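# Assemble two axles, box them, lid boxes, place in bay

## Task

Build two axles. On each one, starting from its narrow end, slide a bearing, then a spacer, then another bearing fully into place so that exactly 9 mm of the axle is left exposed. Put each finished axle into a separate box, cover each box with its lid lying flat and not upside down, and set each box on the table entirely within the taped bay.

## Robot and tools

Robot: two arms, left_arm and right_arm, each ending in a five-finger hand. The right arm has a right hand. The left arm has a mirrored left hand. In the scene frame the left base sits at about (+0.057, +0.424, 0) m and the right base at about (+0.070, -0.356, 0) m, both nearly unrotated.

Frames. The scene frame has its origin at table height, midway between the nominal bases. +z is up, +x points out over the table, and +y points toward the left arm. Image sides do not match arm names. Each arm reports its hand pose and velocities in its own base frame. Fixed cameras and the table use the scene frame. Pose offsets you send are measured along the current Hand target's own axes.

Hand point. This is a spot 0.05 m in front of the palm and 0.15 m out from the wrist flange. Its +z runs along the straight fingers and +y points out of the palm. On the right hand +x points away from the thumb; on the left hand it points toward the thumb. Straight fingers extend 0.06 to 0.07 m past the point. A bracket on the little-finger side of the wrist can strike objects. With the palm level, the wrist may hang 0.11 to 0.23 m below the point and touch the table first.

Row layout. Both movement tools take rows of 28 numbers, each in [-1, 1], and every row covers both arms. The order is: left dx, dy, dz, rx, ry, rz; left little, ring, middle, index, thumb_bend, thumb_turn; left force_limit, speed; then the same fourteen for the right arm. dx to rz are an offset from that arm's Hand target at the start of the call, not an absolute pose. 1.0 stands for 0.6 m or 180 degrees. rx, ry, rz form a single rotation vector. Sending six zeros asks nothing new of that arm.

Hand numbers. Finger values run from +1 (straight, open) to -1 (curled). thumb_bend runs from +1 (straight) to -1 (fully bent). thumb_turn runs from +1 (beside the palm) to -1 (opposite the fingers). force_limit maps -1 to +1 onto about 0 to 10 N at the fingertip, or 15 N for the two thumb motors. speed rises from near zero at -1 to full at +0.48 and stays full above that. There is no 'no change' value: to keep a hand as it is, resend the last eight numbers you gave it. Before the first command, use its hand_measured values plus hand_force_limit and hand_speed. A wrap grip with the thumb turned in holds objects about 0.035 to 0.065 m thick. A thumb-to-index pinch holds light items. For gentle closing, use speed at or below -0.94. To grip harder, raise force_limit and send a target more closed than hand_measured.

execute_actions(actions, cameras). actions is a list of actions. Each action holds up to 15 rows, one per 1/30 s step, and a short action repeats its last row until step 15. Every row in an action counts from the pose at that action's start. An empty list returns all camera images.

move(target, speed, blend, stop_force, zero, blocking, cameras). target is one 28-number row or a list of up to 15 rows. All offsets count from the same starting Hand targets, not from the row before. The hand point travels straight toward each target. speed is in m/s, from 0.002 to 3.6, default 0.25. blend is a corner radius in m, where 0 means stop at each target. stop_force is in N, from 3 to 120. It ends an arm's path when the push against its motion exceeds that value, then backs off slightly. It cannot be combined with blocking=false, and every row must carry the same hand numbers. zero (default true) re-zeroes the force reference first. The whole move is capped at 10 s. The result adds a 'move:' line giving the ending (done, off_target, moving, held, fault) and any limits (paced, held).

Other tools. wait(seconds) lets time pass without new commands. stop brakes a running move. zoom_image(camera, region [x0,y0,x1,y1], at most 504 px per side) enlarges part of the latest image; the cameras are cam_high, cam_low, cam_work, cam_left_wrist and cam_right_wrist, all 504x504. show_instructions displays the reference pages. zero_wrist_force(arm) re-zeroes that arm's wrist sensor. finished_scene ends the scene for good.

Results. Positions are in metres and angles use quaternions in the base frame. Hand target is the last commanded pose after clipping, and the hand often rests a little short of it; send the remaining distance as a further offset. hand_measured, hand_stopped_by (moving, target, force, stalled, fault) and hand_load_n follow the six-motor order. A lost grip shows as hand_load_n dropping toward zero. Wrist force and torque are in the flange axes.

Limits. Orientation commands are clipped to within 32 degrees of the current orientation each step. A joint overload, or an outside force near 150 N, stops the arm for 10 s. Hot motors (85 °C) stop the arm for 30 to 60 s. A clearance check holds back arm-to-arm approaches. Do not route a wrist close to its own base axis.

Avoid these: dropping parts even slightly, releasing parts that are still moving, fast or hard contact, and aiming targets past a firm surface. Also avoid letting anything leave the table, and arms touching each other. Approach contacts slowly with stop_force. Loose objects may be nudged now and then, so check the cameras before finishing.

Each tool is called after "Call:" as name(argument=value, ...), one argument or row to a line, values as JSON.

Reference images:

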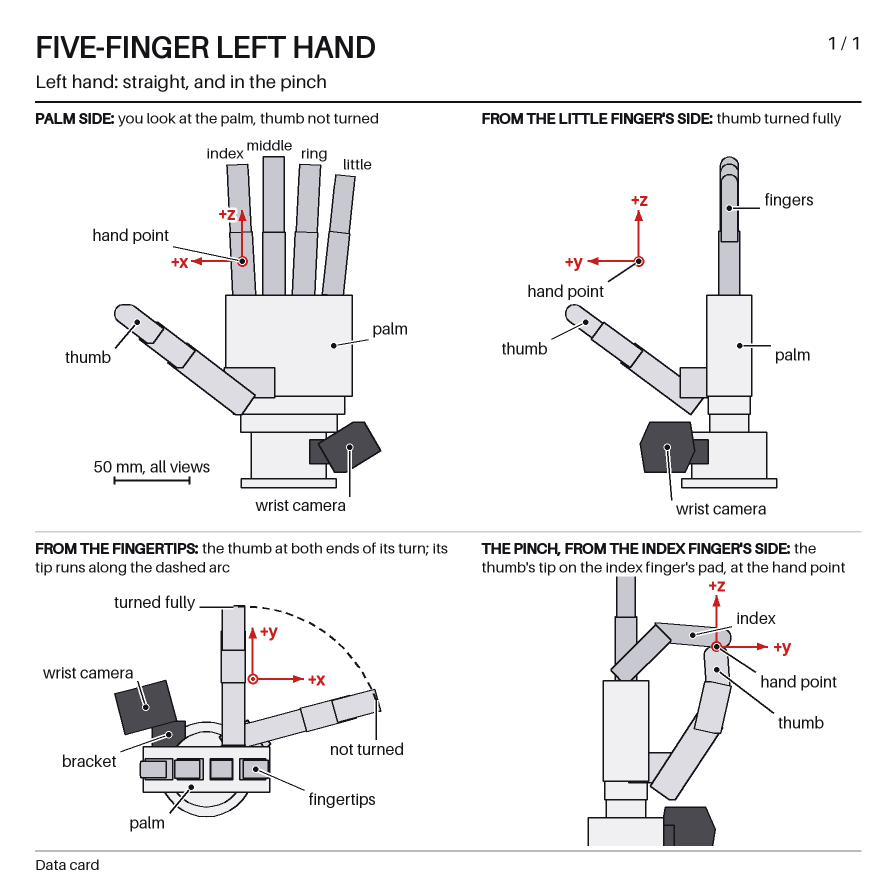

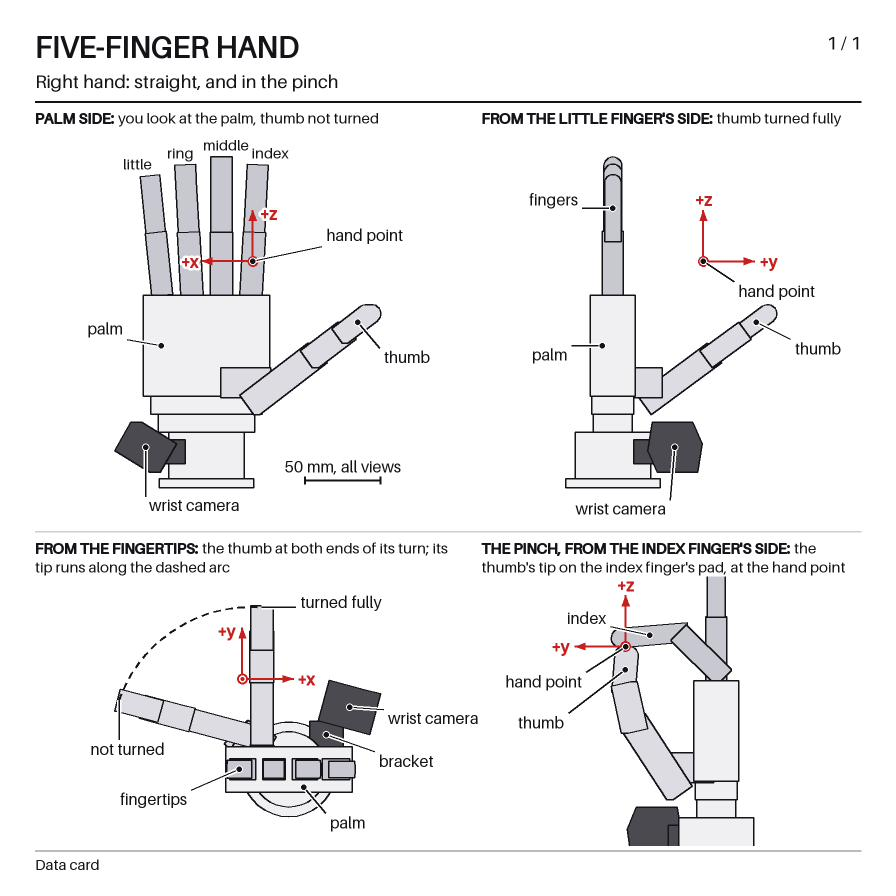

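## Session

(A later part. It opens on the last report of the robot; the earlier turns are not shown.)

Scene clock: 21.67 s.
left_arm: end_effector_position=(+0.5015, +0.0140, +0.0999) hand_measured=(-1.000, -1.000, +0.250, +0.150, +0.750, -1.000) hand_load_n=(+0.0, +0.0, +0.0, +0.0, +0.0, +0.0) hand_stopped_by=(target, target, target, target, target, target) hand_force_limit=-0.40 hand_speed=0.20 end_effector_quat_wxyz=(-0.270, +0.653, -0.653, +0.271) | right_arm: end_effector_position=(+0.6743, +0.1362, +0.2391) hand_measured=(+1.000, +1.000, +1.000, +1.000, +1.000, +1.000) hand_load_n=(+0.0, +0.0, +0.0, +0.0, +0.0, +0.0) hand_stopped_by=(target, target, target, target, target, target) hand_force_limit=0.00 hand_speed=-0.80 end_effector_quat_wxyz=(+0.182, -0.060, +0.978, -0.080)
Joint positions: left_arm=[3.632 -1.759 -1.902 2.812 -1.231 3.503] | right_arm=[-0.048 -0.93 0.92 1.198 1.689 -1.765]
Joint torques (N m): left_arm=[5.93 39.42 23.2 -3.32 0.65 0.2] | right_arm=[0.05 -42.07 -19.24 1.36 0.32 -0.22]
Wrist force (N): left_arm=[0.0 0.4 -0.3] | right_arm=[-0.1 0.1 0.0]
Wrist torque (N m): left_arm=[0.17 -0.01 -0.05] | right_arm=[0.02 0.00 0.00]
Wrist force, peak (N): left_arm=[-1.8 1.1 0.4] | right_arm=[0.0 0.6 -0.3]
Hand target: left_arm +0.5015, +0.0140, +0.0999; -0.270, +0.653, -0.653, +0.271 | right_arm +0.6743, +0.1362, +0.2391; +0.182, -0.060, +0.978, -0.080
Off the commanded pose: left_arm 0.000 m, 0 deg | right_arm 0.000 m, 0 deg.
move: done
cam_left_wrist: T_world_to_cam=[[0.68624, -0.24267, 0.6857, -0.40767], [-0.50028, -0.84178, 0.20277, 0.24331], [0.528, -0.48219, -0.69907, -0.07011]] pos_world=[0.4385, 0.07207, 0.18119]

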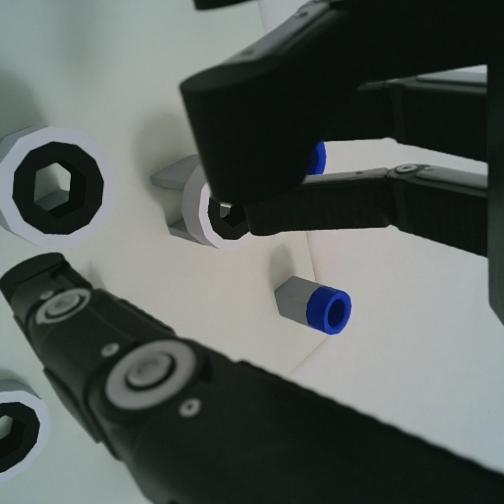

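Call:
move(
  target=[-0.0033,0.0723,0.0665,0,0,0,-1,-1,0.25,0.15,0.75,-1,-0.4,0.2,0,0,0,0,0,0,1,1,1,1,1,1,0,-0.8],
  speed=0.08,
  stop_force=5,
  cameras=["cam_left_wrist"],
)

Call:
zoom_image(
  camera="cam_left_wrist",
  region=[0, 80, 350, 430],
)

Scene clock: 23.93 s.
left_arm: end_effector_position=(+0.4990, +0.0160, +0.0411) hand_measured=(-1.000, -1.000, +0.250, +0.150, +0.750, -1.000) hand_load_n=(+0.0, +0.0, +0.0, +0.0, +0.0, +0.0) hand_stopped_by=(target, target, target, target, target, target) hand_force_limit=-0.40 hand_speed=0.20 end_effector_quat_wxyz=(-0.270, +0.653, -0.653, +0.271) | right_arm: end_effector_position=(+0.6743, +0.1362, +0.2391) hand_measured=(+1.000, +1.000, +1.000, +1.000, +1.000, +1.000) hand_load_n=(+0.0, +0.0, +0.0, +0.0, +0.0, +0.0) hand_stopped_by=(target, target, target, target, target, target) hand_force_limit=0.00 hand_speed=-0.80 end_effector_quat_wxyz=(+0.182, -0.060, +0.978, -0.080)
Joint positions: left_arm=[3.641 -1.838 -1.982 2.969 -1.225 3.509] | right_arm=[-0.048 -0.93 0.92 1.198 1.689 -1.765]
Joint torques (N m): left_arm=[-6.47 43.61 22.21 -1.5 -0.69 -1.68] | right_arm=[-0.2 -41.94 -18.32 1.26 0.31 -0.2]
Wrist force (N): left_arm=[-0.1 0.6 -0.2] | right_arm=[0.2 0.4 -0.3]
Wrist torque (N m): left_arm=[0.19 0.01 -0.25] | right_arm=[0.08 -0.03 0.03]
Wrist force, peak (N): left_arm=[-0.2 1.2 0.3] | right_arm=[0.4 0.5 0.0]
Hand target: left_arm +0.4990, +0.0160, +0.0411; -0.270, +0.653, -0.653, +0.271 | right_arm +0.6743, +0.1362, +0.2391; +0.182, -0.060, +0.978, -0.080
Off the commanded pose: left_arm 0.000 m, 0 deg | right_arm 0.000 m, 0 deg.
move: done
cam_left_wrist: T_world_to_cam=[[0.68614, -0.24285, 0.68574, -0.36517], [-0.50043, -0.84173, 0.20263, 0.25579], [0.528, -0.48219, -0.69907, -0.10898]] pos_world=[0.4361, 0.07407, 0.1224]

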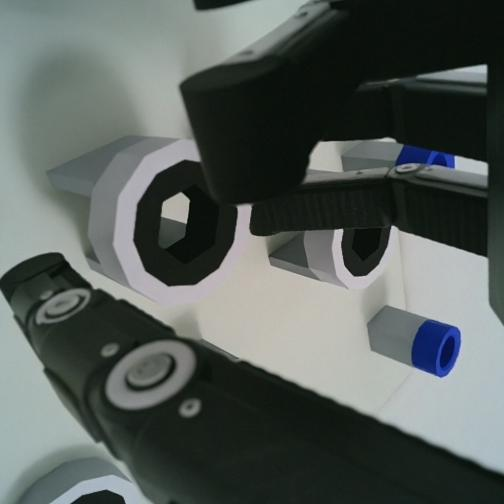

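Scaled by 1.440 from the camera's image (finer frame: 720x720).

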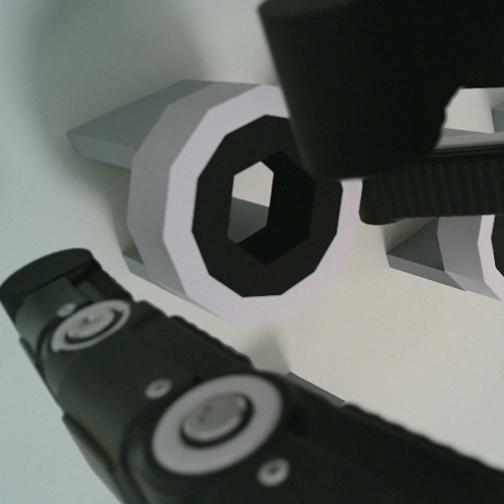

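Call:
move(
  target=[0,0,0,0,0,0,-1,-1,0.25,0.15,0.62,-1,-0.7,-0.6,0,0,0,0,0,0,1,1,1,1,1,1,0,-0.8],
  cameras=["cam_left_wrist"],
)

Scene clock: 24.57 s.
left_arm: end_effector_position=(+0.4990, +0.0160, +0.0411) hand_measured=(-1.000, -1.000, +0.250, +0.150, +0.620, -1.000) hand_load_n=(+0.0, +0.0, +0.0, +0.0, +0.0, +0.0) hand_stopped_by=(target, target, target, target, target, target) hand_force_limit=-0.70 hand_speed=-0.60 end_effector_quat_wxyz=(-0.270, +0.653, -0.653, +0.271) | right_arm: end_effector_position=(+0.6743, +0.1362, +0.2391) hand_measured=(+1.000, +1.000, +1.000, +1.000, +1.000, +1.000) hand_load_n=(+0.0, +0.0, +0.0, +0.0, -0.5, +0.0) hand_stopped_by=(target, target, target, target, target, target) hand_force_limit=0.00 hand_speed=-0.80 end_effector_quat_wxyz=(+0.182, -0.060, +0.978, -0.080)
Joint positions: left_arm=[3.641 -1.838 -1.982 2.969 -1.225 3.509] | right_arm=[-0.048 -0.93 0.92 1.198 1.689 -1.765]
Joint torques (N m): left_arm=[-5.55 44.14 22.28 0.22 -0.77 -1.71] | right_arm=[-0.58 -41.66 -17.99 1.48 0.37 -0.31]
Wrist force (N): left_arm=[0.1 0.7 0.0] | right_arm=[0.1 0.2 0.1]
Wrist torque (N m): left_arm=[0.19 -0.01 -0.24] | right_arm=[0.02 -0.02 0.00]
Wrist force, peak (N): left_arm=[-0.3 0.8 -0.1] | right_arm=[0.3 0.3 -0.3]
Hand target: left_arm +0.4990, +0.0160, +0.0411; -0.270, +0.653, -0.653, +0.271 | right_arm +0.6743, +0.1362, +0.2391; +0.182, -0.060, +0.978, -0.080
Off the commanded pose: left_arm 0.000 m, 0 deg | right_arm 0.000 m, 0 deg.
move: done
cam_left_wrist: T_world_to_cam=[[0.68614, -0.24285, 0.68574, -0.36517], [-0.50043, -0.84173, 0.20263, 0.25579], [0.528, -0.48219, -0.69907, -0.10898]] pos_world=[0.4361, 0.07407, 0.1224]

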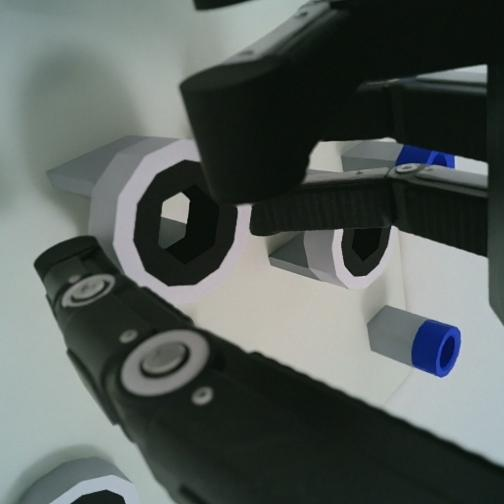

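Call:
move(
  target=[0,0,0,0,0,0,-1,-1,-0.4,-0.4,0.60,-1,-0.5,-0.85,0,0,0,0,0,0,1,1,1,1,1,1,0,-0.8],
  cameras=["cam_left_wrist"],
)

Scene clock: 25.73 s.
left_arm: end_effector_position=(+0.4990, +0.0160, +0.0411) hand_measured=(-1.000, -1.000, -0.012, -0.126, +0.602, -1.000) hand_load_n=(+0.0, +0.0, +1.0, +1.5, +2.5, +0.0) hand_stopped_by=(target, target, force, force, target, target) hand_force_limit=-0.50 hand_speed=-0.85 end_effector_quat_wxyz=(-0.270, +0.653, -0.653, +0.271) | right_arm: end_effector_position=(+0.6743, +0.1362, +0.2391) hand_measured=(+1.000, +1.000, +1.000, +1.000, +1.000, +1.000) hand_load_n=(+0.0, -0.5, +0.0, +0.0, +0.0, +0.0) hand_stopped_by=(target, target, target, target, target, target) hand_force_limit=0.00 hand_speed=-0.80 end_effector_quat_wxyz=(+0.182, -0.060, +0.978, -0.080)
Joint positions: left_arm=[3.641 -1.838 -1.982 2.969 -1.225 3.509] | right_arm=[-0.048 -0.93 0.92 1.198 1.689 -1.765]
Joint torques (N m): left_arm=[-5.88 43.71 22.27 0.63 -0.75 -1.68] | right_arm=[-0.13 -41.03 -18.8 1.28 0.39 -0.19]
Wrist force (N): left_arm=[0.0 0.9 0.2] | right_arm=[0.4 0.2 0.0]
Wrist torque (N m): left_arm=[0.19 0.00 -0.25] | right_arm=[0.04 -0.07 0.03]
Wrist force, peak (N): left_arm=[0.0 1.1 0.4] | right_arm=[0.3 0.6 -0.3]
Hand target: left_arm +0.4990, +0.0160, +0.0411; -0.270, +0.653, -0.653, +0.271 | right_arm +0.6743, +0.1362, +0.2391; +0.182, -0.060, +0.978, -0.080
Off the commanded pose: left_arm 0.000 m, 0 deg | right_arm 0.000 m, 0 deg.
move: done
cam_left_wrist: T_world_to_cam=[[0.6861, -0.24281, 0.68579, -0.36516], [-0.5004, -0.84176, 0.20259, 0.25578], [0.52807, -0.48217, -0.69904, -0.10902]] pos_world=[0.4361, 0.07407, 0.1224]

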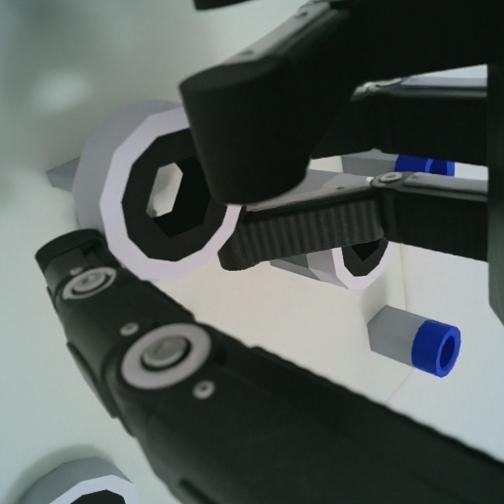

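Call:
zoom_image(
  camera="cam_left_wrist",
  region=[30, 60, 280, 310],
)

Scaled by 2.016 from the camera's image (finer frame: 720x720).

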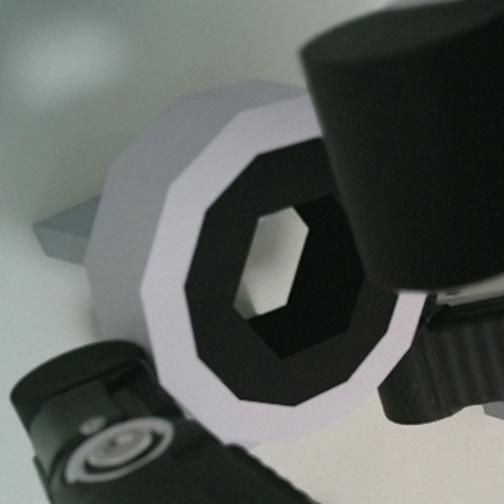

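Call:
move(
  target=[0,-0.0236,-0.0236,0,0,0,-1,-1,-0.4,-0.4,0.60,-1,-0.5,-0.85,0,0,0,0,0,0,1,1,1,1,1,1,0,-0.8],
  speed=0.04,
  cameras=["cam_left_wrist"],
)

Call:
zoom_image(
  camera="cam_left_wrist",
  region=[30, 60, 280, 310],
)

Scene clock: 28.40 s.
left_arm: end_effector_position=(+0.4991, +0.0160, +0.0613) hand_measured=(-1.000, -1.000, -0.012, -0.126, +0.602, -1.000) hand_load_n=(+0.0, +0.0, +1.0, +2.0, +2.5, -0.5) hand_stopped_by=(target, target, force, force, target, target) hand_force_limit=-0.50 hand_speed=-0.85 end_effector_quat_wxyz=(-0.270, +0.653, -0.653, +0.271) end_effector_velocity=(+0.001, +0.000, -0.001) end_effector_angular_velocity=(+0.000, -0.003, -0.001) | right_arm: end_effector_position=(+0.6743, +0.1362, +0.2391) hand_measured=(+1.000, +1.000, +1.000, +1.000, +1.000, +1.000) hand_load_n=(+0.0, +0.0, +0.0, +0.0, +0.0, +0.0) hand_stopped_by=(target, target, target, target, target, target) hand_force_limit=0.00 hand_speed=-0.80 end_effector_quat_wxyz=(+0.182, -0.060, +0.978, -0.080)
Joint positions: left_arm=[3.641 -1.807 -1.959 2.915 -1.225 3.509] | right_arm=[-0.048 -0.93 0.92 1.198 1.689 -1.765]
Joint velocities: left_arm=[0 -0.003 -0.001 0.006 0.002 0] | right_arm=[within noise]
Joint torques (N m): left_arm=[-1.45 14.81 9.4 1.57 -0.42 -0.25] | right_arm=[-0.49 -41.75 -18.84 1.28 0.29 -0.34]
Wrist force (N): left_arm=[-0.1 1.0 0.3] | right_arm=[0.1 0.3 -0.1]
Wrist torque (N m): left_arm=[0.20 0.03 -0.25] | right_arm=[0.04 -0.03 0.03]
Wrist force, peak (N): left_arm=[-0.1 1.3 0.5] | right_arm=[0.5 0.3 -0.5]
Hand target: left_arm +0.4990, +0.0160, +0.0611; -0.270, +0.653, -0.653, +0.271 | right_arm +0.6743, +0.1362, +0.2391; +0.182, -0.060, +0.978, -0.080
Off the commanded pose: left_arm 0.000 m, 0 deg | right_arm 0.000 m, 0 deg.
move: done
cam_left_wrist: T_world_to_cam=[[0.68598, -0.24287, 0.68589, -0.37897], [-0.50043, -0.84178, 0.20242, 0.25173], [0.52821, -0.4821, -0.69898, -0.09497]] pos_world=[0.4361, 0.07407, 0.14259]

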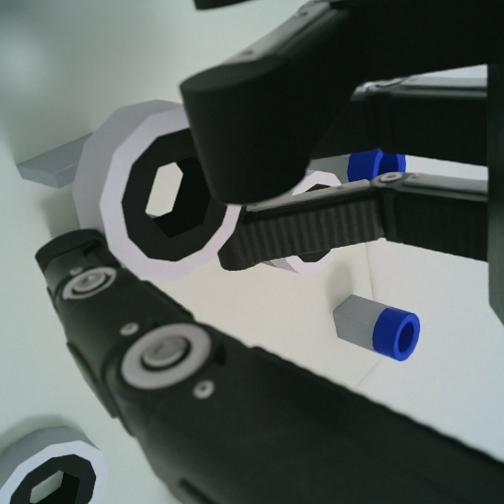

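Scaled by 2.016 from the camera's image (finer frame: 720x720).

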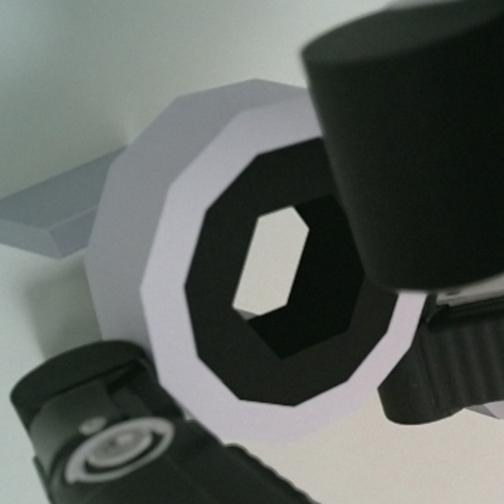

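Call:
move(
  target=[
    [0,-0.0577,-0.0577,0,0,0,-1,-1,-0.45,-0.45,0.60,-1,-0.2,-0.9,0,0,0,0,0,0,1,1,1,1,1,1,0,-0.8],
    [0.0733,0.0268,-0.1422,0,0,0,-1,-1,-0.45,-0.45,0.60,-1,-0.2,-0.9,0,0,0,0,0,0,1,1,1,1,1,1,0,-0.8],
  ],
  speed=0.12,
  blend=[0.01,0],
  cameras=["cam_left_wrist","cam_high"],
)

Call:
zoom_image(
  camera="cam_left_wrist",
  region=[0, 30, 300, 330],
)

Scene clock: 30.80 s.
left_arm: end_effector_position=(+0.4273, -0.0279, +0.1101) hand_measured=(-1.000, -1.000, -0.450, -0.450, +0.600, -1.000) hand_load_n=(+0.0, +0.0, +0.0, +0.5, +0.0, +0.0) hand_stopped_by=(target, target, target, target, target, target) hand_force_limit=-0.20 hand_speed=-0.90 end_effector_quat_wxyz=(-0.270, +0.653, -0.653, +0.271) | right_arm: end_effector_position=(+0.6743, +0.1362, +0.2391) hand_measured=(+1.000, +1.000, +1.000, +1.000, +1.000, +1.000) hand_load_n=(+0.0, +0.0, +0.0, +0.0, +0.0, +0.0) hand_stopped_by=(target, target, target, target, target, target) hand_force_limit=0.00 hand_speed=-0.80 end_effector_quat_wxyz=(+0.182, -0.060, +0.978, -0.080)
Joint positions: left_arm=[3.624 -1.556 -2.097 2.806 -1.236 3.496] | right_arm=[-0.048 -0.93 0.92 1.198 1.689 -1.765]
Joint torques (N m): left_arm=[8.37 7.98 11.68 -3.67 2.03 2.24] | right_arm=[-0.89 -41.36 -18.69 1.37 0.41 -0.29]
Wrist force (N): left_arm=[0.0 0.5 -0.2] | right_arm=[0.2 0.1 0.1]
Wrist torque (N m): left_arm=[0.16 0.01 -0.05] | right_arm=[0.00 -0.04 0.02]
Wrist force, peak (N): left_arm=[0.0 2.0 1.1] | right_arm=[0.5 0.4 0.1]
Hand target: left_arm +0.4273, -0.0279, +0.1101; -0.270, +0.653, -0.653, +0.271 | right_arm +0.6743, +0.1362, +0.2391; +0.182, -0.060, +0.978, -0.080
Off the commanded pose: left_arm 0.000 m, 0 deg | right_arm 0.000 m, 0 deg.
move: done
cam_left_wrist: T_world_to_cam=[[0.68607, -0.24287, 0.6858, -0.374], [-0.50045, -0.84174, 0.20255, 0.16898], [0.52807, -0.48217, -0.69904, -0.04402]] pos_world=[0.3644, 0.03017, 0.19149]
Images, in order (width x height): cam_high 504x504, cam_left_wrist 504x504.

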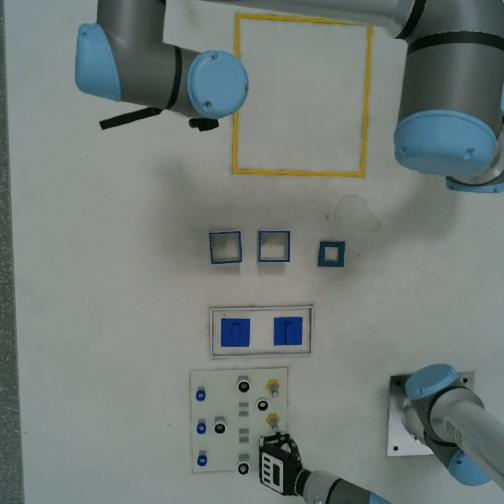

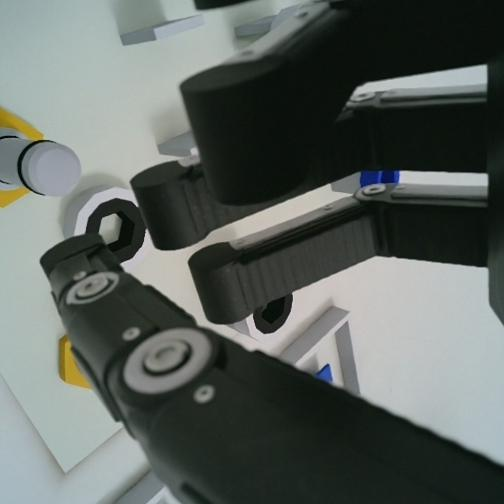

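Scaled by 1.680 from the camera's image (finer frame: 720x720).

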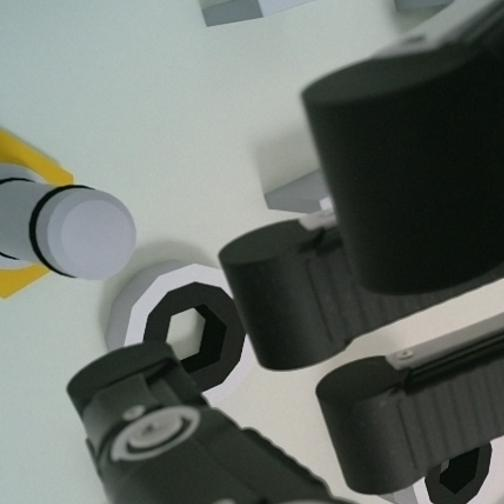

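Call:
zoom_image(
  camera="cam_high",
  region=[180, 360, 320, 500],
)

Call:
wait(
  seconds=0.1,
  cameras=["cam_low","cam_work"],
)

Call:
zoom_image(
  camera="cam_low",
  region=[280, 200, 504, 320],
)

Scaled by 3.600 from the camera's image (finer frame: 720x720).

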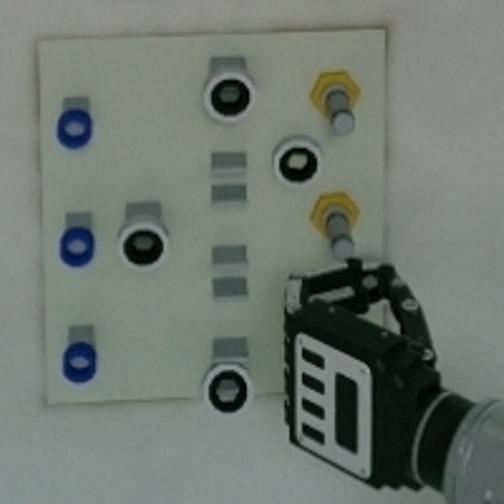

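Scene clock: 31.03 s.
left_arm: end_effector_position=(+0.4273, -0.0279, +0.1101) hand_measured=(-1.000, -1.000, -0.450, -0.450, +0.600, -1.000) hand_load_n=(+0.0, +0.0, +0.0, +0.0, +0.0, +0.0) hand_stopped_by=(target, target, target, target, target, target) hand_force_limit=-0.20 hand_speed=-0.90 end_effector_quat_wxyz=(-0.270, +0.653, -0.653, +0.271) | right_arm: end_effector_position=(+0.6743, +0.1362, +0.2391) hand_measured=(+1.000, +1.000, +1.000, +1.000, +1.000, +1.000) hand_load_n=(+0.0, +0.0, +0.0, +0.0, +0.0, +0.0) hand_stopped_by=(target, target, target, target, target, target) hand_force_limit=0.00 hand_speed=-0.80 end_effector_quat_wxyz=(+0.182, -0.060, +0.978, -0.080)
Joint positions: left_arm=[3.624 -1.556 -2.097 2.806 -1.236 3.496] | right_arm=[-0.048 -0.93 0.92 1.198 1.689 -1.765]
Joint torques (N m): left_arm=[8.4 6.2 10.6 -3.61 2.11 2.26] | right_arm=[0.24 -41.76 -17.68 1.36 0.28 -0.31]
Wrist force (N): left_arm=[0.1 0.5 0.0] | right_arm=[0.2 0.3 -0.1]
Wrist torque (N m): left_arm=[0.16 -0.01 -0.04] | right_arm=[0.05 -0.04 0.02]
Wrist force, peak (N): left_arm=[-0.1 0.6 -0.2] | right_arm=[0.5 0.2 0.0]
Hand target: left_arm +0.4273, -0.0279, +0.1101; -0.270, +0.653, -0.653, +0.271 | right_arm +0.6743, +0.1362, +0.2391; +0.182, -0.060, +0.978, -0.080
Off the commanded pose: left_arm 0.000 m, 0 deg | right_arm 0.000 m, 0 deg.
wait: 0.10 s; at rest by 0.03 s

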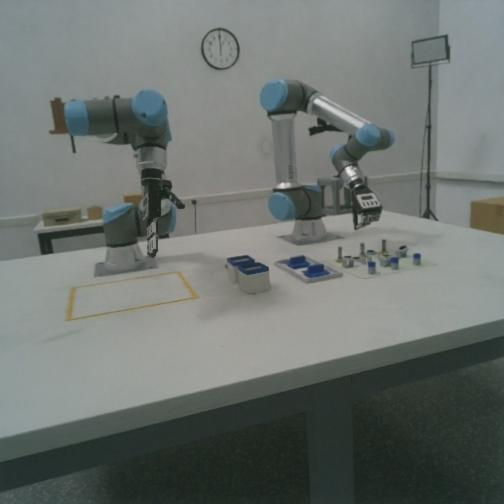

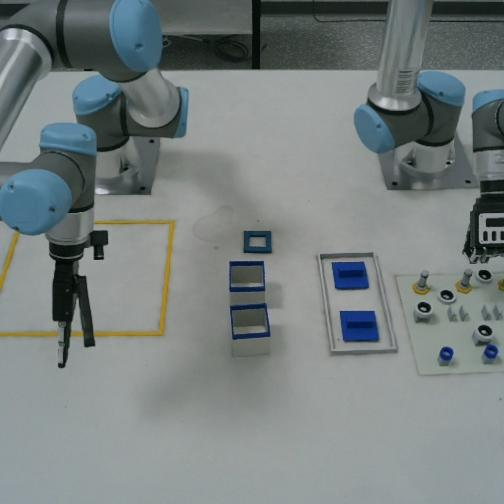

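Scaled by 2.250 from the camera's image (finer frame: 720x720).

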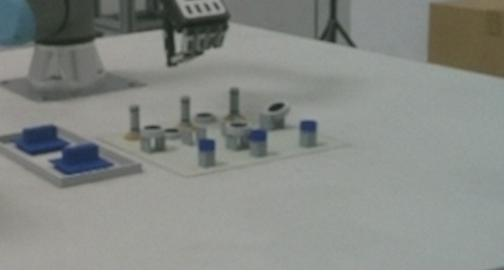

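Call:
zoom_image(
  camera="cam_low",
  region=[330, 230, 430, 290],
)

Call:
zoom_image(
  camera="cam_work",
  region=[400, 240, 504, 380],
)

Scaled by 5.040 from the camera's image (finer frame: 720x720).

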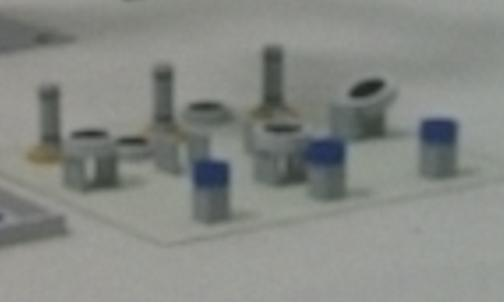

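Scaled by 3.600 from the camera's image (finer frame: 720x720).

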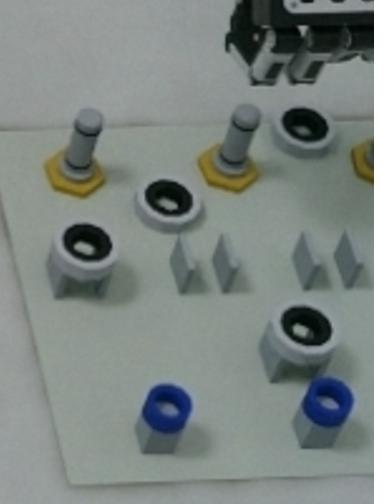

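Call:
move(
  target=[0.165,-0.0582,0.0818,0.0889,0,0,-1,-1,0.25,0.12,0.52,-1,-0.4,0.2,0,0,0,0,0,0,1,1,1,1,1,1,0,-0.8],
  cameras=["cam_left_wrist","cam_high"],
)

Call:
zoom_image(
  camera="cam_left_wrist",
  region=[0, 50, 350, 400],
)

Scene clock: 34.63 s.
left_arm: end_effector_position=(+0.4866, -0.1270, +0.1000) hand_measured=(-1.000, -1.000, +0.250, +0.120, +0.520, -1.000) hand_load_n=(+0.0, +0.0, +0.0, +0.0, +0.0, +0.0) hand_stopped_by=(target, target, target, target, target, target) hand_force_limit=-0.40 hand_speed=0.20 end_effector_quat_wxyz=(-0.358, +0.609, -0.609, +0.359) | right_arm: end_effector_position=(+0.6743, +0.1362, +0.2391) hand_measured=(+1.000, +1.000, +1.000, +1.000, +1.000, +1.000) hand_load_n=(-0.5, +0.0, +0.0, +0.0, +0.0, +0.0) hand_stopped_by=(target, target, target, target, target, target) hand_force_limit=0.00 hand_speed=-0.80 end_effector_quat_wxyz=(+0.182, -0.060, +0.978, -0.080)
Joint positions: left_arm=[3.27 -1.596 -2.161 3.246 -1.458 3.204] | right_arm=[-0.048 -0.93 0.92 1.198 1.689 -1.765]
Joint torques (N m): left_arm=[-6.02 34.56 24.14 1.94 -0.93 -0.73] | right_arm=[-0.95 -41.93 -18.99 1.38 0.4 -0.32]
Wrist force (N): left_arm=[0.2 0.8 -0.1] | right_arm=[0.1 0.2 -0.2]
Wrist torque (N m): left_arm=[0.20 -0.03 -0.24] | right_arm=[0.04 -0.01 0.02]
Wrist force, peak (N): left_arm=[1.6 0.9 0.1] | right_arm=[-0.2 0.6 -0.2]
Hand target: left_arm +0.4867, -0.1270, +0.1001; -0.359, +0.609, -0.609, +0.359 | right_arm +0.6743, +0.1362, +0.2391; +0.182, -0.060, +0.978, -0.080
Off the commanded pose: left_arm 0.000 m, 0 deg | right_arm 0.000 m, 0 deg.
move: done
cam_left_wrist: T_world_to_cam=[[0.47094, -0.24273, 0.84811, -0.34326], [-0.5368, -0.84177, 0.05716, 0.14957], [0.70004, -0.48219, -0.52672, -0.23104]] pos_world=[0.40368, -0.06883, 0.16089]
Images, in order (width x height): cam_high 504x504, cam_left_wrist 504x504.

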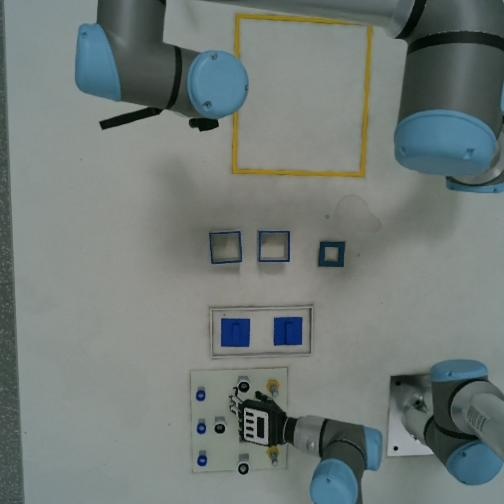

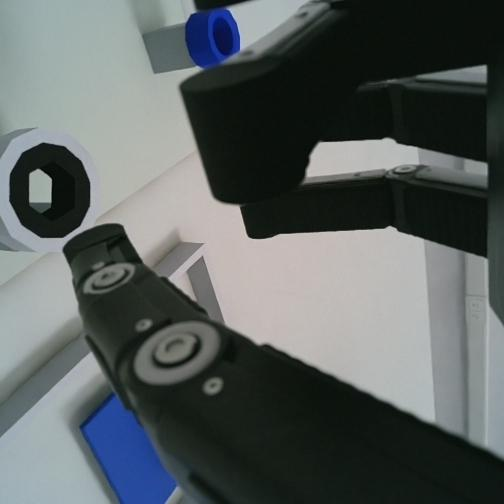

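Scaled by 1.440 from the camera's image (finer frame: 720x720).

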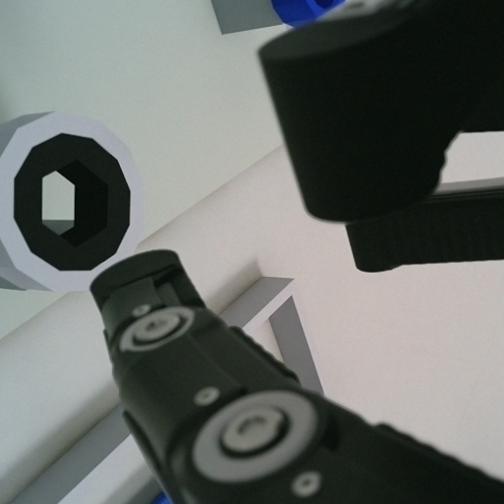

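Call:
move(
  target=[0.0017,0.0863,0.0507,0,0,0,-1,-1,0.25,0.12,0.52,-1,-0.4,0.2,0,0,0,0,0,0,1,1,1,1,1,1,0,-0.8],
  speed=0.08,
  stop_force=5,
  cameras=["cam_left_wrist"],
)

Call:
zoom_image(
  camera="cam_left_wrist",
  region=[30, 60, 330, 360],
)

Scene clock: 36.63 s.
left_arm: end_effector_position=(+0.4881, -0.1280, +0.0401) hand_measured=(-1.000, -1.000, +0.250, +0.120, +0.520, -1.000) hand_load_n=(+0.0, +0.0, +0.0, +0.0, +0.0, +0.0) hand_stopped_by=(target, target, target, target, target, target) hand_force_limit=-0.40 hand_speed=0.20 end_effector_quat_wxyz=(-0.359, +0.609, -0.609, +0.359) | right_arm: end_effector_position=(+0.6743, +0.1362, +0.2391) hand_measured=(+1.000, +1.000, +1.000, +1.000, +1.000, +1.000) hand_load_n=(+0.5, +0.0, +0.0, +0.0, -0.5, +0.0) hand_stopped_by=(target, target, target, target, target, target) hand_force_limit=0.00 hand_speed=-0.80 end_effector_quat_wxyz=(+0.182, -0.060, +0.978, -0.080)
Joint positions: left_arm=[3.266 -1.713 -2.231 3.434 -1.462 3.202] | right_arm=[-0.048 -0.93 0.92 1.198 1.689 -1.765]
Joint torques (N m): left_arm=[1.99 37.15 21.23 1.32 1.07 -0.54] | right_arm=[-0.17 -41.11 -18.17 1.49 0.41 -0.38]
Wrist force (N): left_arm=[0.0 0.5 -0.1] | right_arm=[0.0 0.4 -0.3]
Wrist torque (N m): left_arm=[0.17 0.00 -0.07] | right_arm=[0.08 -0.02 0.02]
Wrist force, peak (N): left_arm=[0.2 1.4 -0.1] | right_arm=[0.4 0.6 -0.1]
Hand target: left_arm +0.4882, -0.1280, +0.0401; -0.359, +0.609, -0.609, +0.359 | right_arm +0.6743, +0.1362, +0.2391; +0.182, -0.060, +0.978, -0.080
Off the commanded pose: left_arm 0.000 m, 0 deg | right_arm 0.000 m, 0 deg.
move: done
cam_left_wrist: T_world_to_cam=[[0.4706, -0.24268, 0.84832, -0.29328], [-0.53671, -0.84184, 0.05691, 0.15291], [0.70034, -0.48208, -0.52642, -0.26444]] pos_world=[0.40528, -0.06993, 0.10088]

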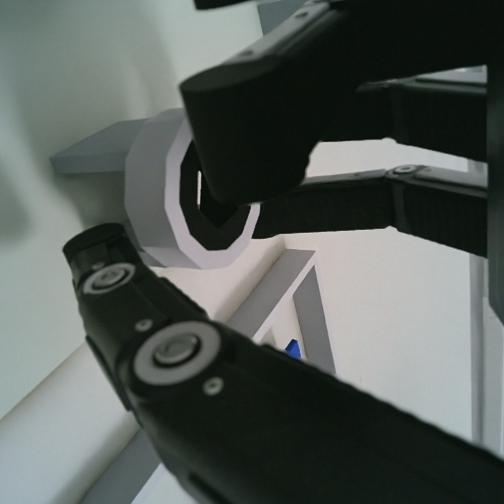

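Scaled by 1.680 from the camera's image (finer frame: 720x720).

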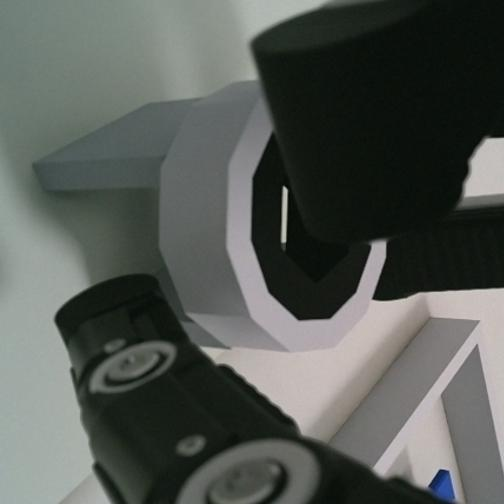

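Call:
move(
  target=[0,0,0,0,0,0,-1,-1,0.15,0.05,0.45,-1,-0.7,-0.7,0,0,0,0,0,0,1,1,1,1,1,1,0,-0.8],
  cameras=["cam_left_wrist"],
)

Call:
zoom_image(
  camera="cam_left_wrist",
  region=[30, 60, 330, 360],
)

Scene clock: 37.43 s.
left_arm: end_effector_position=(+0.4882, -0.1280, +0.0401) hand_measured=(-1.000, -1.000, +0.150, +0.050, +0.450, -1.000) hand_load_n=(+0.5, +0.0, +0.0, +0.0, +0.0, +0.0) hand_stopped_by=(target, target, target, target, target, target) hand_force_limit=-0.70 hand_speed=-0.70 end_effector_quat_wxyz=(-0.359, +0.609, -0.609, +0.359) | right_arm: end_effector_position=(+0.6743, +0.1362, +0.2391) hand_measured=(+1.000, +1.000, +1.000, +1.000, +1.000, +1.000) hand_load_n=(+0.0, +0.0, +0.0, +0.0, +0.0, +0.0) hand_stopped_by=(target, target, target, target, target, target) hand_force_limit=0.00 hand_speed=-0.80 end_effector_quat_wxyz=(+0.182, -0.060, +0.978, -0.080)
Joint positions: left_arm=[3.266 -1.713 -2.231 3.434 -1.462 3.202] | right_arm=[-0.048 -0.93 0.92 1.198 1.689 -1.765]
Joint torques (N m): left_arm=[5.02 37.32 21.62 1.68 1.52 0.59] | right_arm=[-0.63 -41.8 -18.54 1.35 0.26 -0.25]
Wrist force (N): left_arm=[0.3 0.6 -0.2] | right_arm=[0.0 0.2 -0.2]
Wrist torque (N m): left_arm=[0.20 -0.04 -0.05] | right_arm=[0.04 -0.02 0.01]
Wrist force, peak (N): left_arm=[0.2 0.9 -0.4] | right_arm=[0.2 0.6 0.2]
Hand target: left_arm +0.4882, -0.1280, +0.0401; -0.359, +0.609, -0.609, +0.359 | right_arm +0.6743, +0.1362, +0.2391; +0.182, -0.060, +0.978, -0.080
Off the commanded pose: left_arm 0.000 m, 0 deg | right_arm 0.000 m, 0 deg.
move: done
cam_left_wrist: T_world_to_cam=[[0.47054, -0.24264, 0.84836, -0.29325], [-0.53672, -0.84184, 0.05691, 0.15291], [0.70038, -0.48211, -0.52635, -0.26446]] pos_world=[0.40528, -0.06993, 0.10088]

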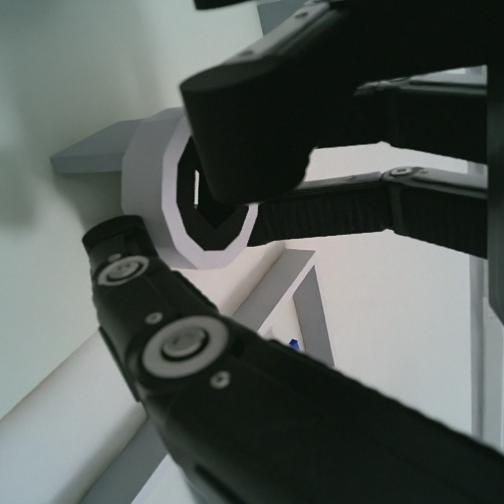

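Scaled by 1.680 from the camera's image (finer frame: 720x720).

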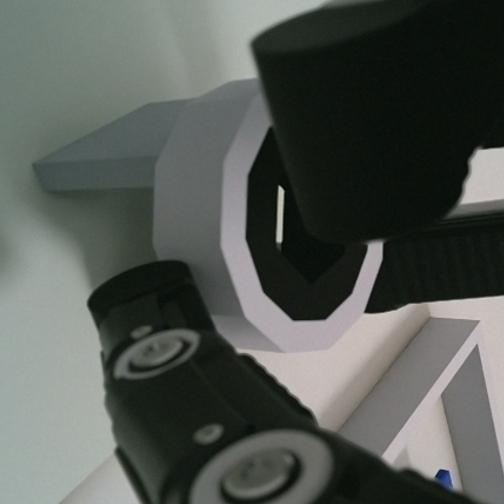

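Call:
move(
  target=[0,0,0,0,0,0,-1,-1,-0.3,-0.3,0.42,-1,-0.5,-0.9,0,0,0,0,0,0,1,1,1,1,1,1,0,-0.8],
  cameras=["cam_left_wrist"],
)

Call:
zoom_image(
  camera="cam_left_wrist",
  region=[30, 60, 330, 360],
)

Scene clock: 38.13 s.
left_arm: end_effector_position=(+0.4882, -0.1280, +0.0401) hand_measured=(-1.000, -1.000, +0.096, -0.032, +0.422, -1.000) hand_load_n=(+0.0, +0.0, +3.5, +2.5, +3.5, -0.5) hand_stopped_by=(target, target, force, force, target, target) hand_force_limit=-0.50 hand_speed=-0.90 end_effector_quat_wxyz=(-0.359, +0.609, -0.609, +0.359) | right_arm: end_effector_position=(+0.6743, +0.1362, +0.2391) hand_measured=(+1.000, +1.000, +1.000, +1.000, +1.000, +1.000) hand_load_n=(+0.0, +0.0, +0.0, +0.0, +0.0, +0.0) hand_stopped_by=(target, target, target, target, target, target) hand_force_limit=0.00 hand_speed=-0.80 end_effector_quat_wxyz=(+0.182, -0.060, +0.978, -0.080)
Joint positions: left_arm=[3.266 -1.713 -2.231 3.434 -1.462 3.202] | right_arm=[-0.048 -0.93 0.92 1.198 1.689 -1.765]
Joint torques (N m): left_arm=[4.83 35.45 19.45 1.77 1.37 1.57] | right_arm=[-0.25 -40.7 -19 1.34 0.41 -0.42]
Wrist force (N): left_arm=[0.2 -2.4 0.2] | right_arm=[0.4 -0.1 -0.1]
Wrist torque (N m): left_arm=[0.00 -0.02 -0.01] | right_arm=[-0.01 -0.07 0.03]
Wrist force, peak (N): left_arm=[0.2 -2.9 -0.2] | right_arm=[0.4 0.5 -0.3]
Hand target: left_arm +0.4882, -0.1280, +0.0401; -0.359, +0.609, -0.609, +0.359 | right_arm +0.6743, +0.1362, +0.2391; +0.182, -0.060, +0.978, -0.080
Off the commanded pose: left_arm 0.000 m, 0 deg | right_arm 0.000 m, 0 deg.
move: done
cam_left_wrist: T_world_to_cam=[[0.47049, -0.24271, 0.84837, -0.29324], [-0.53675, -0.84182, 0.05684, 0.15294], [0.70038, -0.48211, -0.52635, -0.26446]] pos_world=[0.40528, -0.06993, 0.10088]

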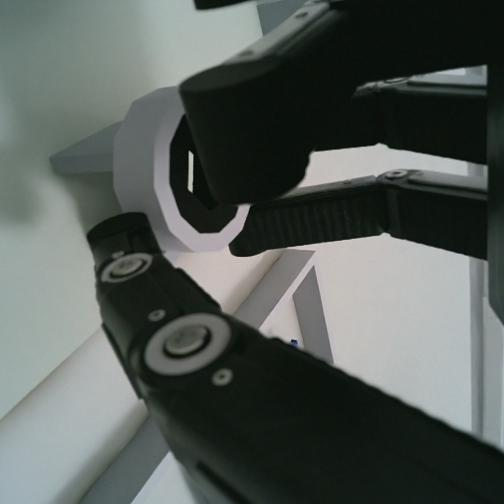

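Scaled by 1.680 from the camera's image (finer frame: 720x720).

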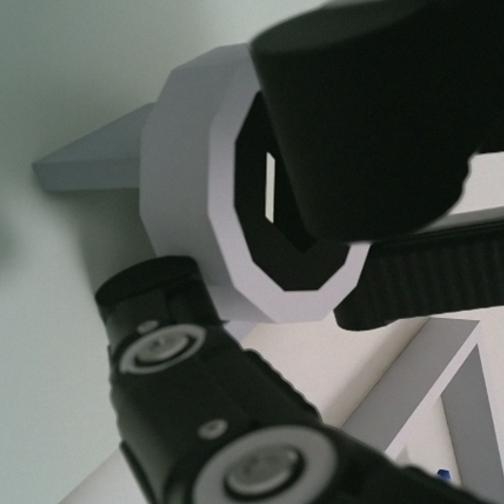

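Call:
move(
  target=[0,-0.0292,-0.0162,0,0,0,-1,-1,-0.3,-0.3,0.42,-1,-0.5,-0.9,0,0,0,0,0,0,1,1,1,1,1,1,0,-0.8],
  speed=0.04,
  cameras=["cam_left_wrist"],
)

Call:
zoom_image(
  camera="cam_left_wrist",
  region=[30, 60, 330, 360],
)

Scene clock: 39.07 s.
left_arm: end_effector_position=(+0.4882, -0.1280, +0.0603) hand_measured=(-1.000, -1.000, +0.096, -0.032, +0.422, -1.000) hand_load_n=(+0.0, +0.0, +2.5, +0.0, +1.5, +0.5) hand_stopped_by=(target, target, force, force, target, target) hand_force_limit=-0.50 hand_speed=-0.90 end_effector_quat_wxyz=(-0.359, +0.609, -0.609, +0.359) end_effector_velocity=(+0.000, +0.000, -0.002) end_effector_angular_velocity=(+0.000, +0.000, +0.000) | right_arm: end_effector_position=(+0.6743, +0.1362, +0.2391) hand_measured=(+1.000, +1.000, +1.000, +1.000, +1.000, +1.000) hand_load_n=(+0.0, +0.0, +0.0, +0.0, +0.0, -0.5) hand_stopped_by=(target, target, target, target, target, target) hand_force_limit=0.00 hand_speed=-0.80 end_effector_quat_wxyz=(+0.182, -0.060, +0.978, -0.080)
Joint positions: left_arm=[3.266 -1.672 -2.208 3.371 -1.462 3.202] | right_arm=[-0.048 -0.93 0.92 1.198 1.689 -1.765]
Joint velocities: left_arm=[0 -0.003 -0.003 0.006 0 0] | right_arm=[within noise]
Joint torques (N m): left_arm=[5.96 8.11 7 2.53 1.39 1.9] | right_arm=[-0.5 -40.6 -18.67 1.2 0.49 -0.27]
Wrist force (N): left_arm=[0.6 -0.7 -0.6] | right_arm=[0.4 0.4 -0.3]
Wrist torque (N m): left_arm=[0.11 -0.07 -0.01] | right_arm=[0.07 -0.07 0.04]
Wrist force, peak (N): left_arm=[0.1 -2.9 -0.2] | right_arm=[0.4 0.7 0.1]
Hand target: left_arm +0.4882, -0.1280, +0.0601; -0.359, +0.609, -0.609, +0.359 | right_arm +0.6743, +0.1362, +0.2391; +0.182, -0.060, +0.978, -0.080
Off the commanded pose: left_arm 0.000 m, 0 deg | right_arm 0.000 m, 0 deg.
move: done
cam_left_wrist: T_world_to_cam=[[0.47026, -0.24266, 0.84851, -0.3103], [-0.53673, -0.84185, 0.05672, 0.15179], [0.70055, -0.48209, -0.52613, -0.25393]] pos_world=[0.40528, -0.06993, 0.12108]

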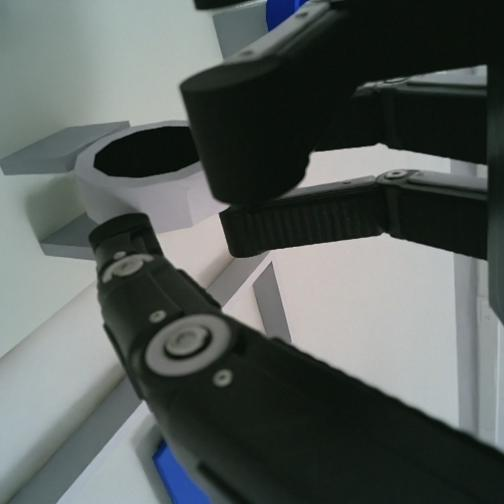

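Scaled by 1.680 from the camera's image (finer frame: 720x720).

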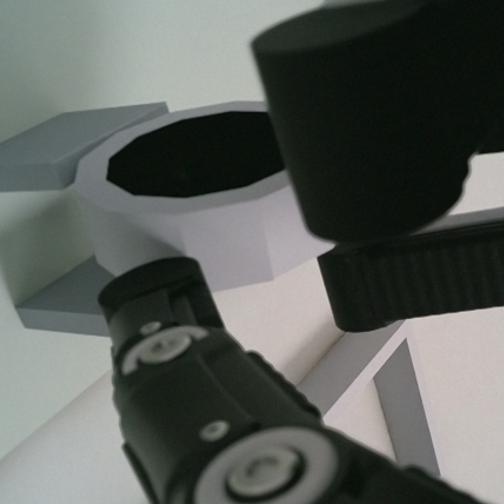

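Call:
move(
  target=[0,0.0277,0.0154,0,0,0,-1,-1,-0.3,-0.3,0.42,-1,-0.5,-0.9,0,0,0,0,0,0,1,1,1,1,1,1,0,-0.8],
  speed=0.03,
  stop_force=4,
  cameras=["cam_left_wrist"],
)

Call:
zoom_image(
  camera="cam_left_wrist",
  region=[30, 60, 330, 360],
)

Scene clock: 41.87 s.
left_arm: end_effector_position=(+0.4882, -0.1280, +0.0411) hand_measured=(-1.000, -1.000, +0.096, -0.032, +0.422, -1.000) hand_load_n=(+0.0, +0.0, +0.5, +0.0, +0.5, +0.0) hand_stopped_by=(target, target, force, force, target, target) hand_force_limit=-0.50 hand_speed=-0.90 end_effector_quat_wxyz=(-0.359, +0.609, -0.609, +0.359) | right_arm: end_effector_position=(+0.6743, +0.1362, +0.2391) hand_measured=(+1.000, +1.000, +1.000, +1.000, +1.000, +1.000) hand_load_n=(+0.0, +0.0, +0.0, +0.0, +0.0, +0.0) hand_stopped_by=(target, target, target, target, target, target) hand_force_limit=0.00 hand_speed=-0.80 end_effector_quat_wxyz=(+0.182, -0.060, +0.978, -0.080)
Joint positions: left_arm=[3.266 -1.711 -2.23 3.431 -1.462 3.202] | right_arm=[-0.048 -0.93 0.92 1.198 1.689 -1.765]
Joint torques (N m): left_arm=[-7.2 37.3 21.74 -2.64 -1.23 -1.09] | right_arm=[-0.43 -40.59 -18.88 1.26 0.47 -0.25]
Wrist force (N): left_arm=[0.1 1.3 0.0] | right_arm=[0.1 0.1 0.1]
Wrist torque (N m): left_arm=[0.23 0.00 -0.07] | right_arm=[0.01 -0.02 0.00]
Wrist force, peak (N): left_arm=[1.6 -1.5 -1.2] | right_arm=[0.5 0.3 -0.3]
Hand target: left_arm +0.4882, -0.1280, +0.0411; -0.359, +0.609, -0.609, +0.359 | right_arm +0.6743, +0.1362, +0.2391; +0.182, -0.060, +0.978, -0.080
Off the commanded pose: left_arm 0.000 m, 0 deg | right_arm 0.000 m, 0 deg.
move: done
cam_left_wrist: T_world_to_cam=[[0.47049, -0.24271, 0.84837, -0.29409], [-0.53675, -0.84182, 0.05684, 0.15288], [0.70038, -0.48211, -0.52635, -0.26393]] pos_world=[0.40528, -0.06993, 0.10188]

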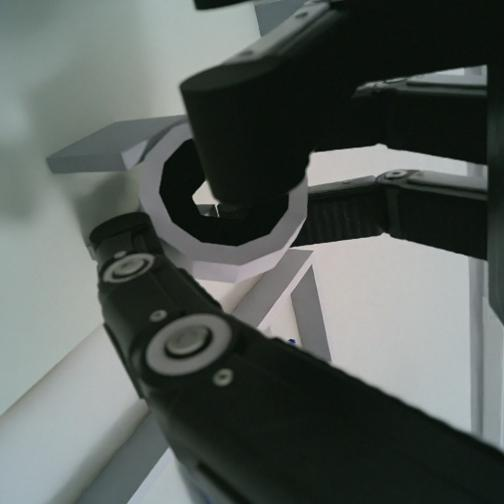

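Scaled by 1.680 from the camera's image (finer frame: 720x720).

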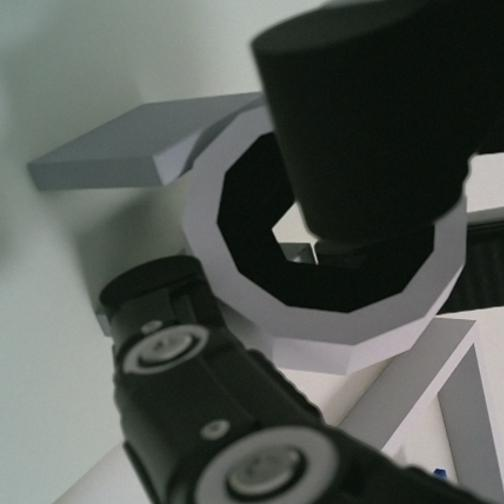

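Call:
move(
  target=[0,0,0,0,0,0,-1,-1,0.3,0.2,0.55,-1,-0.5,-0.8,0,0,0,0,0,0,1,1,1,1,1,1,0,-0.8],
  cameras=["cam_left_wrist"],
)

Call:
zoom_image(
  camera="cam_left_wrist",
  region=[30, 60, 330, 360],
)

Scene clock: 43.27 s.
left_arm: end_effector_position=(+0.4882, -0.1280, +0.0411) hand_measured=(-1.000, -1.000, +0.300, +0.200, +0.550, -1.000) hand_load_n=(+0.0, +0.0, +0.0, +0.0, +0.0, +0.0) hand_stopped_by=(target, target, target, target, target, target) hand_force_limit=-0.50 hand_speed=-0.80 end_effector_quat_wxyz=(-0.359, +0.609, -0.609, +0.359) | right_arm: end_effector_position=(+0.6743, +0.1362, +0.2391) hand_measured=(+1.000, +1.000, +1.000, +1.000, +1.000, +1.000) hand_load_n=(+0.0, +0.0, +0.0, +0.0, +0.0, -0.5) hand_stopped_by=(target, target, target, target, target, target) hand_force_limit=0.00 hand_speed=-0.80 end_effector_quat_wxyz=(+0.182, -0.060, +0.978, -0.080)
Joint positions: left_arm=[3.266 -1.711 -2.23 3.431 -1.462 3.202] | right_arm=[-0.048 -0.93 0.92 1.198 1.689 -1.765]
Joint torques (N m): left_arm=[-7.42 36.5 21.4 -2.54 -1.21 -1.88] | right_arm=[-0.7 -42.22 -19.28 1.35 0.56 -0.42]
Wrist force (N): left_arm=[0.1 0.6 -0.1] | right_arm=[0.1 0.5 -0.1]
Wrist torque (N m): left_arm=[0.18 -0.02 -0.06] | right_arm=[0.07 -0.01 0.02]
Wrist force, peak (N): left_arm=[0.1 1.5 0.0] | right_arm=[0.5 0.5 -0.2]
Hand target: left_arm +0.4882, -0.1280, +0.0411; -0.359, +0.609, -0.609, +0.359 | right_arm +0.6743, +0.1362, +0.2391; +0.182, -0.060, +0.978, -0.080
Off the commanded pose: left_arm 0.000 m, 0 deg | right_arm 0.000 m, 0 deg.
move: done
cam_left_wrist: T_world_to_cam=[[0.47049, -0.24271, 0.84837, -0.29409], [-0.53675, -0.84182, 0.05684, 0.15288], [0.70038, -0.48211, -0.52635, -0.26393]] pos_world=[0.40528, -0.06993, 0.10188]

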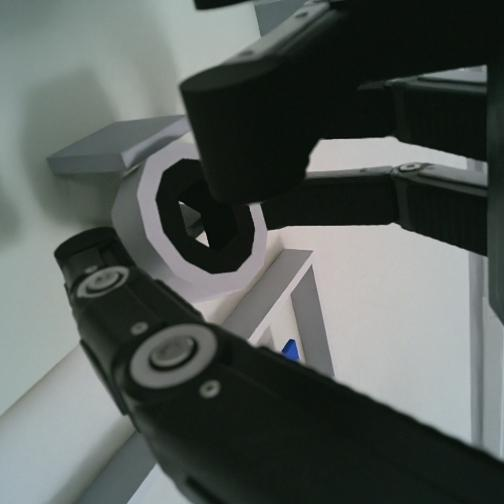

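Scaled by 1.680 from the camera's image (finer frame: 720x720).

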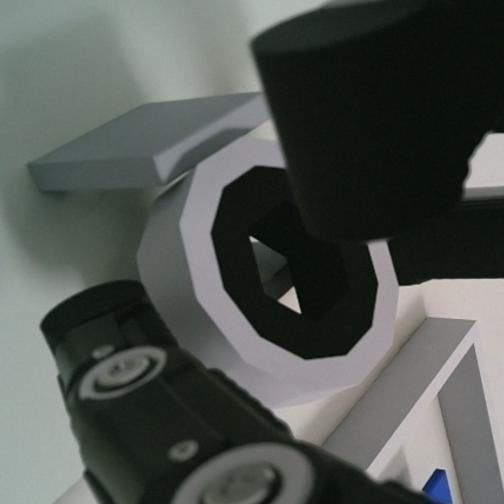

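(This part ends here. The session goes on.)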